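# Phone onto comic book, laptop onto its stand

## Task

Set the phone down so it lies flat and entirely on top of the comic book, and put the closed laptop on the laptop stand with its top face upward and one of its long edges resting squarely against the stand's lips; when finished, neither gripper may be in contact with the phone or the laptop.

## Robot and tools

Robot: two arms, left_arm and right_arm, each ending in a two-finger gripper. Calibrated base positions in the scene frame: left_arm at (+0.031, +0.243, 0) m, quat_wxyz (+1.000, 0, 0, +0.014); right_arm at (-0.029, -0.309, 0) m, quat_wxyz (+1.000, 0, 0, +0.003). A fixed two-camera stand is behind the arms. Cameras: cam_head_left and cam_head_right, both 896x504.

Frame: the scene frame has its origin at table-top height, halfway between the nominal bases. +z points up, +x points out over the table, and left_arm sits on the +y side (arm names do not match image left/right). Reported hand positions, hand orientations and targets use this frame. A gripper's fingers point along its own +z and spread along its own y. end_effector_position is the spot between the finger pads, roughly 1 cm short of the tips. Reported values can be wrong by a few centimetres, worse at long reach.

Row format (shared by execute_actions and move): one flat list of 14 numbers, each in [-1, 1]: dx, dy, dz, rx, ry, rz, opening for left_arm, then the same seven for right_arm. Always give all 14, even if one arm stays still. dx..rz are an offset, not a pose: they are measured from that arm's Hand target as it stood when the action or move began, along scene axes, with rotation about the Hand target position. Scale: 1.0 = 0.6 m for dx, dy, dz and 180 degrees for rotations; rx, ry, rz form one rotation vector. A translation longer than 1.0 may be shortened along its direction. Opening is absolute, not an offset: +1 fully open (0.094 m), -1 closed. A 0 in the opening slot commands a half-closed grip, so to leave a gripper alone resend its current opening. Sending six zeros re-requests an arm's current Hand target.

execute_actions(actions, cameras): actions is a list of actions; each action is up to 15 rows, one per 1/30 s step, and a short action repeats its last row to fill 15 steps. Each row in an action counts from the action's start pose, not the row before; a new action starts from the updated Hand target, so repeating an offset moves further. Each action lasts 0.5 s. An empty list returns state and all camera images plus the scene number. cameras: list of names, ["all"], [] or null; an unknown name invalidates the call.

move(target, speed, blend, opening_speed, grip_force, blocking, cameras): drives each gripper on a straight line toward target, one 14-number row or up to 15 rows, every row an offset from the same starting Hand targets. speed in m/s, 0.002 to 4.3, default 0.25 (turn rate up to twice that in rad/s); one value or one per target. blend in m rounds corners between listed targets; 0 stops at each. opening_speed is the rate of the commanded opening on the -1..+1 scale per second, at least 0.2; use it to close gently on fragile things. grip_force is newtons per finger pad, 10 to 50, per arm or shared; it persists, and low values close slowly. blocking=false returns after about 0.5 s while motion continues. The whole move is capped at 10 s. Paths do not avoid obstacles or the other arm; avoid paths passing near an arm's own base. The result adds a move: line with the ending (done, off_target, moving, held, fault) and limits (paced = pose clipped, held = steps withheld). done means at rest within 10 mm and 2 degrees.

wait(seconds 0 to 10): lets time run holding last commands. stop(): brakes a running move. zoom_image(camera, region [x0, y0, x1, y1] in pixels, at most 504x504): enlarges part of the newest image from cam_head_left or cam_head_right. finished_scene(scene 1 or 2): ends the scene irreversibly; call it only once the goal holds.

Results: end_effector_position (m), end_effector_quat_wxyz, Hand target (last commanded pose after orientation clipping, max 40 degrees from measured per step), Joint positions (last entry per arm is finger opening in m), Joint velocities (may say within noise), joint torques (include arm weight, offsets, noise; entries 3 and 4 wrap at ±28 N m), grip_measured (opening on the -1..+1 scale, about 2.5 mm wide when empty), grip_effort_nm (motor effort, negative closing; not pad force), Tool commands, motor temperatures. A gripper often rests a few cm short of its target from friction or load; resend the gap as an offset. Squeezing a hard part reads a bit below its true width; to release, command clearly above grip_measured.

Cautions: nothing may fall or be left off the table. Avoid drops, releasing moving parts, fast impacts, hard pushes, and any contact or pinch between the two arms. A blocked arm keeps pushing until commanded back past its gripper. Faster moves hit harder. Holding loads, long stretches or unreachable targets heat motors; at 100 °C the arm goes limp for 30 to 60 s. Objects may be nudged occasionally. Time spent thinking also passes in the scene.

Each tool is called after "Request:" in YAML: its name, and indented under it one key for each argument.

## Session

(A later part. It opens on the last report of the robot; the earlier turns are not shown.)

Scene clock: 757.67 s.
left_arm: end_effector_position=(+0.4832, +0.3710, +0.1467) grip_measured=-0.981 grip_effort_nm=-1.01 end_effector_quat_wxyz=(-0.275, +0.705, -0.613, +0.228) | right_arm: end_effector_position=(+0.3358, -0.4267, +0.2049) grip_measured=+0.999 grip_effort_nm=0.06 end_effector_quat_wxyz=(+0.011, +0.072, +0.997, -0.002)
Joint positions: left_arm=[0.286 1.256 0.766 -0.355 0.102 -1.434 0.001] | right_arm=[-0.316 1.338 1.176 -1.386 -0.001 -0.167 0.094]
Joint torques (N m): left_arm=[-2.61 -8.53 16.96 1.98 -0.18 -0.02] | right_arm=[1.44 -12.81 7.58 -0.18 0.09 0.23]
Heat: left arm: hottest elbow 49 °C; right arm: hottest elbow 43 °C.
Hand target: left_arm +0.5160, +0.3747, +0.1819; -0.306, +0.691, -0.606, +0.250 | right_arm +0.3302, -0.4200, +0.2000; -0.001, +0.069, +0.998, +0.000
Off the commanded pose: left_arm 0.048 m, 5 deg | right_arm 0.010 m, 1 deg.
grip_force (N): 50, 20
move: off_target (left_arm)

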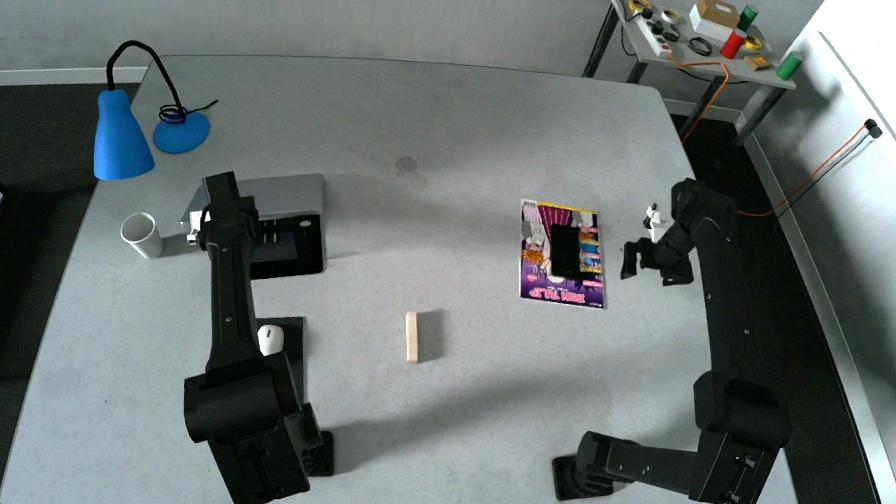

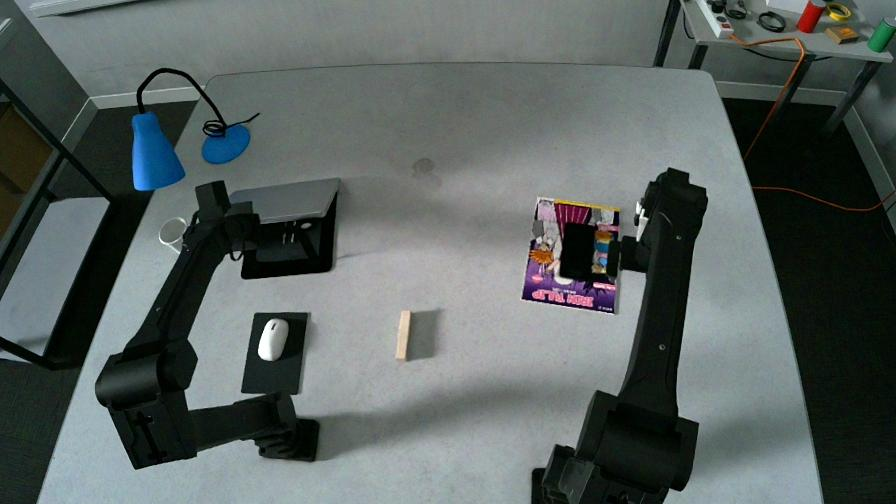

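Request:
move:
  target: [0.075, 0.0095, -0.041, 0, 0, 0, -1.0, 0, 0, 0, 0, 0, 0, 1.0]
  speed: 0.03
  cameras: ["all"]

Request:
zoom_image:
  camera: "cam_head_left"
  region: [170, 140, 350, 290]

Request:
zoom_image:
  camera: "cam_head_right"
  region: [180, 140, 360, 290]

Scene clock: 765.27 s.
left_arm: end_effector_position=(+0.5214, +0.3791, +0.1428) grip_measured=-0.981 grip_effort_nm=-1.01 end_effector_quat_wxyz=(-0.287, +0.702, -0.609, +0.233) | right_arm: end_effector_position=(+0.3358, -0.4267, +0.2049) grip_measured=+0.999 grip_effort_nm=0.06 end_effector_quat_wxyz=(+0.011, +0.072, +0.997, -0.002)
Joint positions: left_arm=[0.273 1.361 0.836 -0.292 0.087 -1.446 0.001] | right_arm=[-0.316 1.338 1.176 -1.386 -0.001 -0.167 0.094]
Joint torques (N m): left_arm=[-4.07 -6.77 16.68 2.8 -0.13 -0.04] | right_arm=[1.44 -12.81 7.61 -0.17 0.09 0.22]
Heat: left arm: hottest elbow 49 °C; right arm: hottest elbow 43 °C.
Hand target: left_arm +0.5611, +0.3803, +0.1573; -0.306, +0.691, -0.606, +0.250 | right_arm +0.3302, -0.4200, +0.2000; -0.001, +0.069, +0.998, +0.000
Off the commanded pose: left_arm 0.042 m, 3 deg | right_arm 0.010 m, 1 deg.
grip_force (N): 50, 20
move: off_target (left_arm)

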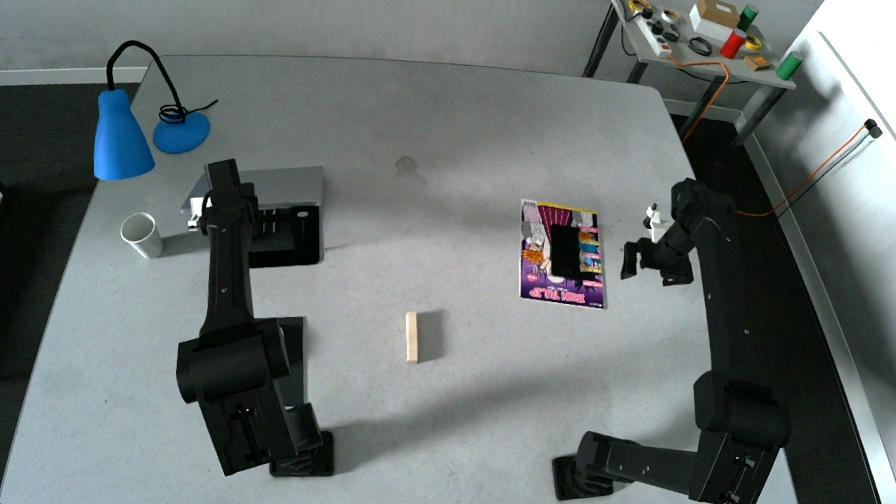

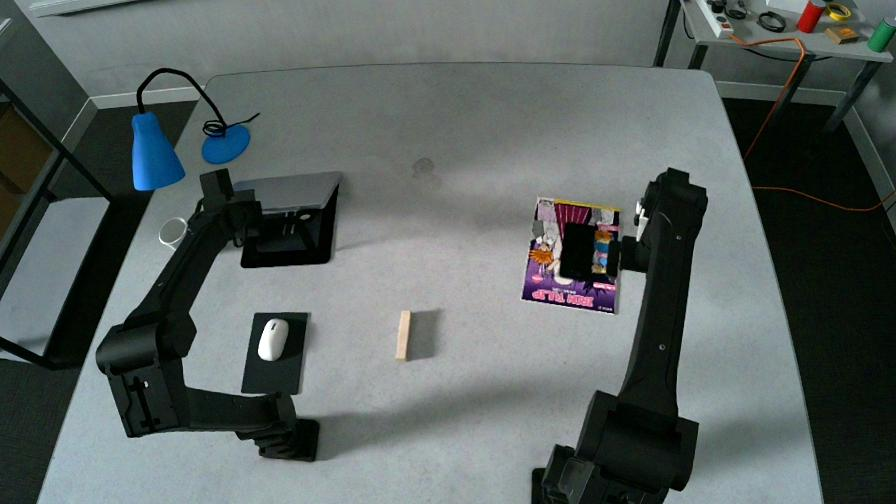

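Scaled by 2.800.

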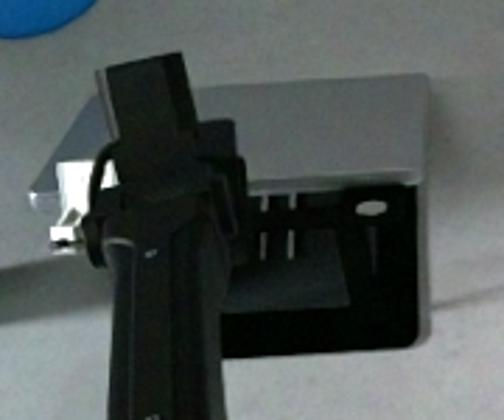

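Scaled by 2.800.

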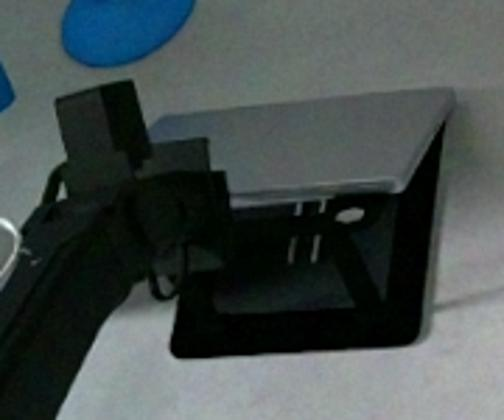

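Request:
move:
  target:
    - [-0.1, -0.012, 0.05, 0, 0, 0, -1.0, 0, 0, 0, 0, 0, 0, 1.0]
    - [-0.27, -0.1, 0.16, 0, 0, 0, -1.0, 0, 0, 0, 0, 0, 0, 1.0]
  speed: [0.08, 0.2]
  blend: [0.02, 0]
  cameras: ["all"]

Request:
zoom_image:
  camera: "cam_head_left"
  region: [170, 140, 350, 290]

Request:
zoom_image:
  camera: "cam_head_right"
  region: [180, 140, 360, 290]

Request:
zoom_image:
  camera: "cam_head_right"
  region: [510, 180, 640, 330]

Scene clock: 774.47 s.
left_arm: end_effector_position=(+0.4017, +0.3262, +0.2575) grip_measured=-0.981 grip_effort_nm=-1.01 end_effector_quat_wxyz=(-0.312, +0.690, -0.603, +0.250) | right_arm: end_effector_position=(+0.3358, -0.4267, +0.2049) grip_measured=+0.999 grip_effort_nm=0.06 end_effector_quat_wxyz=(+0.011, +0.072, +0.997, -0.002)
Joint positions: left_arm=[0.217 0.835 0.755 -0.67 0.05 -1.481 0.001] | right_arm=[-0.316 1.338 1.176 -1.386 -0.001 -0.167 0.094]
Joint torques (N m): left_arm=[-2.49 -5.95 10.67 1.16 -0.19 -0.01] | right_arm=[1.49 -12.92 7.64 -0.17 0.09 0.22]
Heat: left arm: hottest elbow 51 °C; right arm: hottest elbow 43 °C.
Hand target: left_arm +0.3990, +0.3203, +0.2532; -0.306, +0.691, -0.606, +0.250 | right_arm +0.3302, -0.4200, +0.2000; -0.001, +0.069, +0.998, +0.000
Off the commanded pose: left_arm 0.008 m, 1 deg | right_arm 0.010 m, 1 deg.
grip_force (N): 50, 20
move: done

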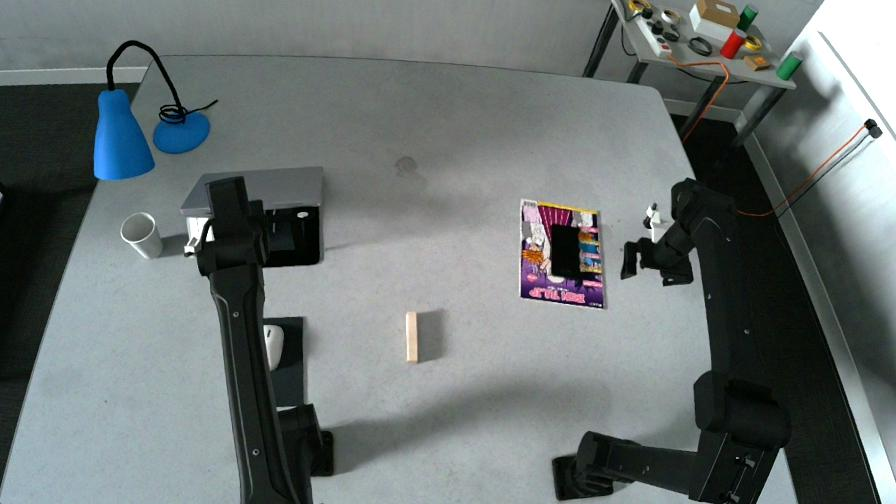

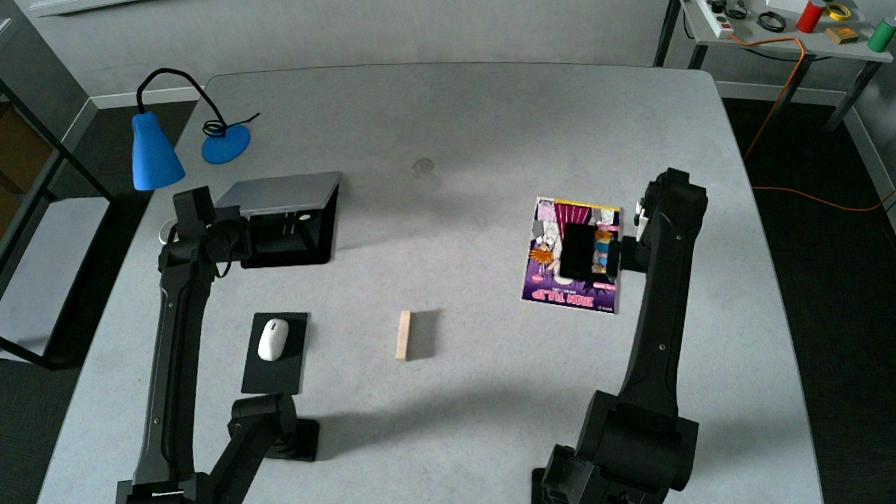

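Scaled by 2.800.

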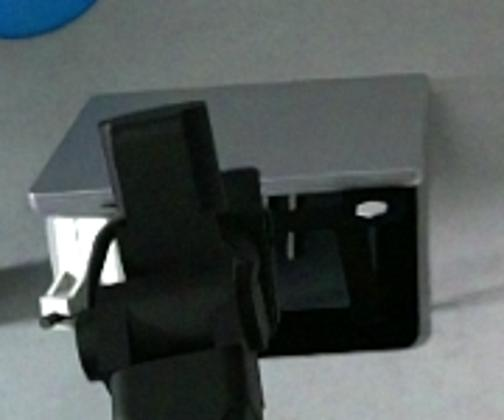

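Scaled by 2.800.

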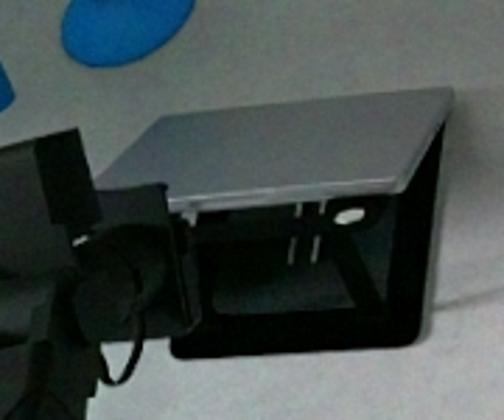

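Scaled by 3.360.

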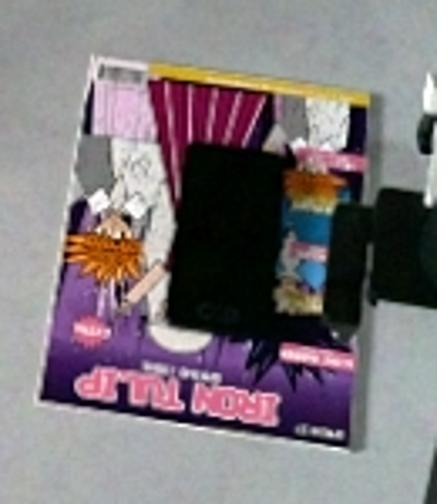

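Request:
finished_scene:
  scene: 2

The scene is finished: the task was done.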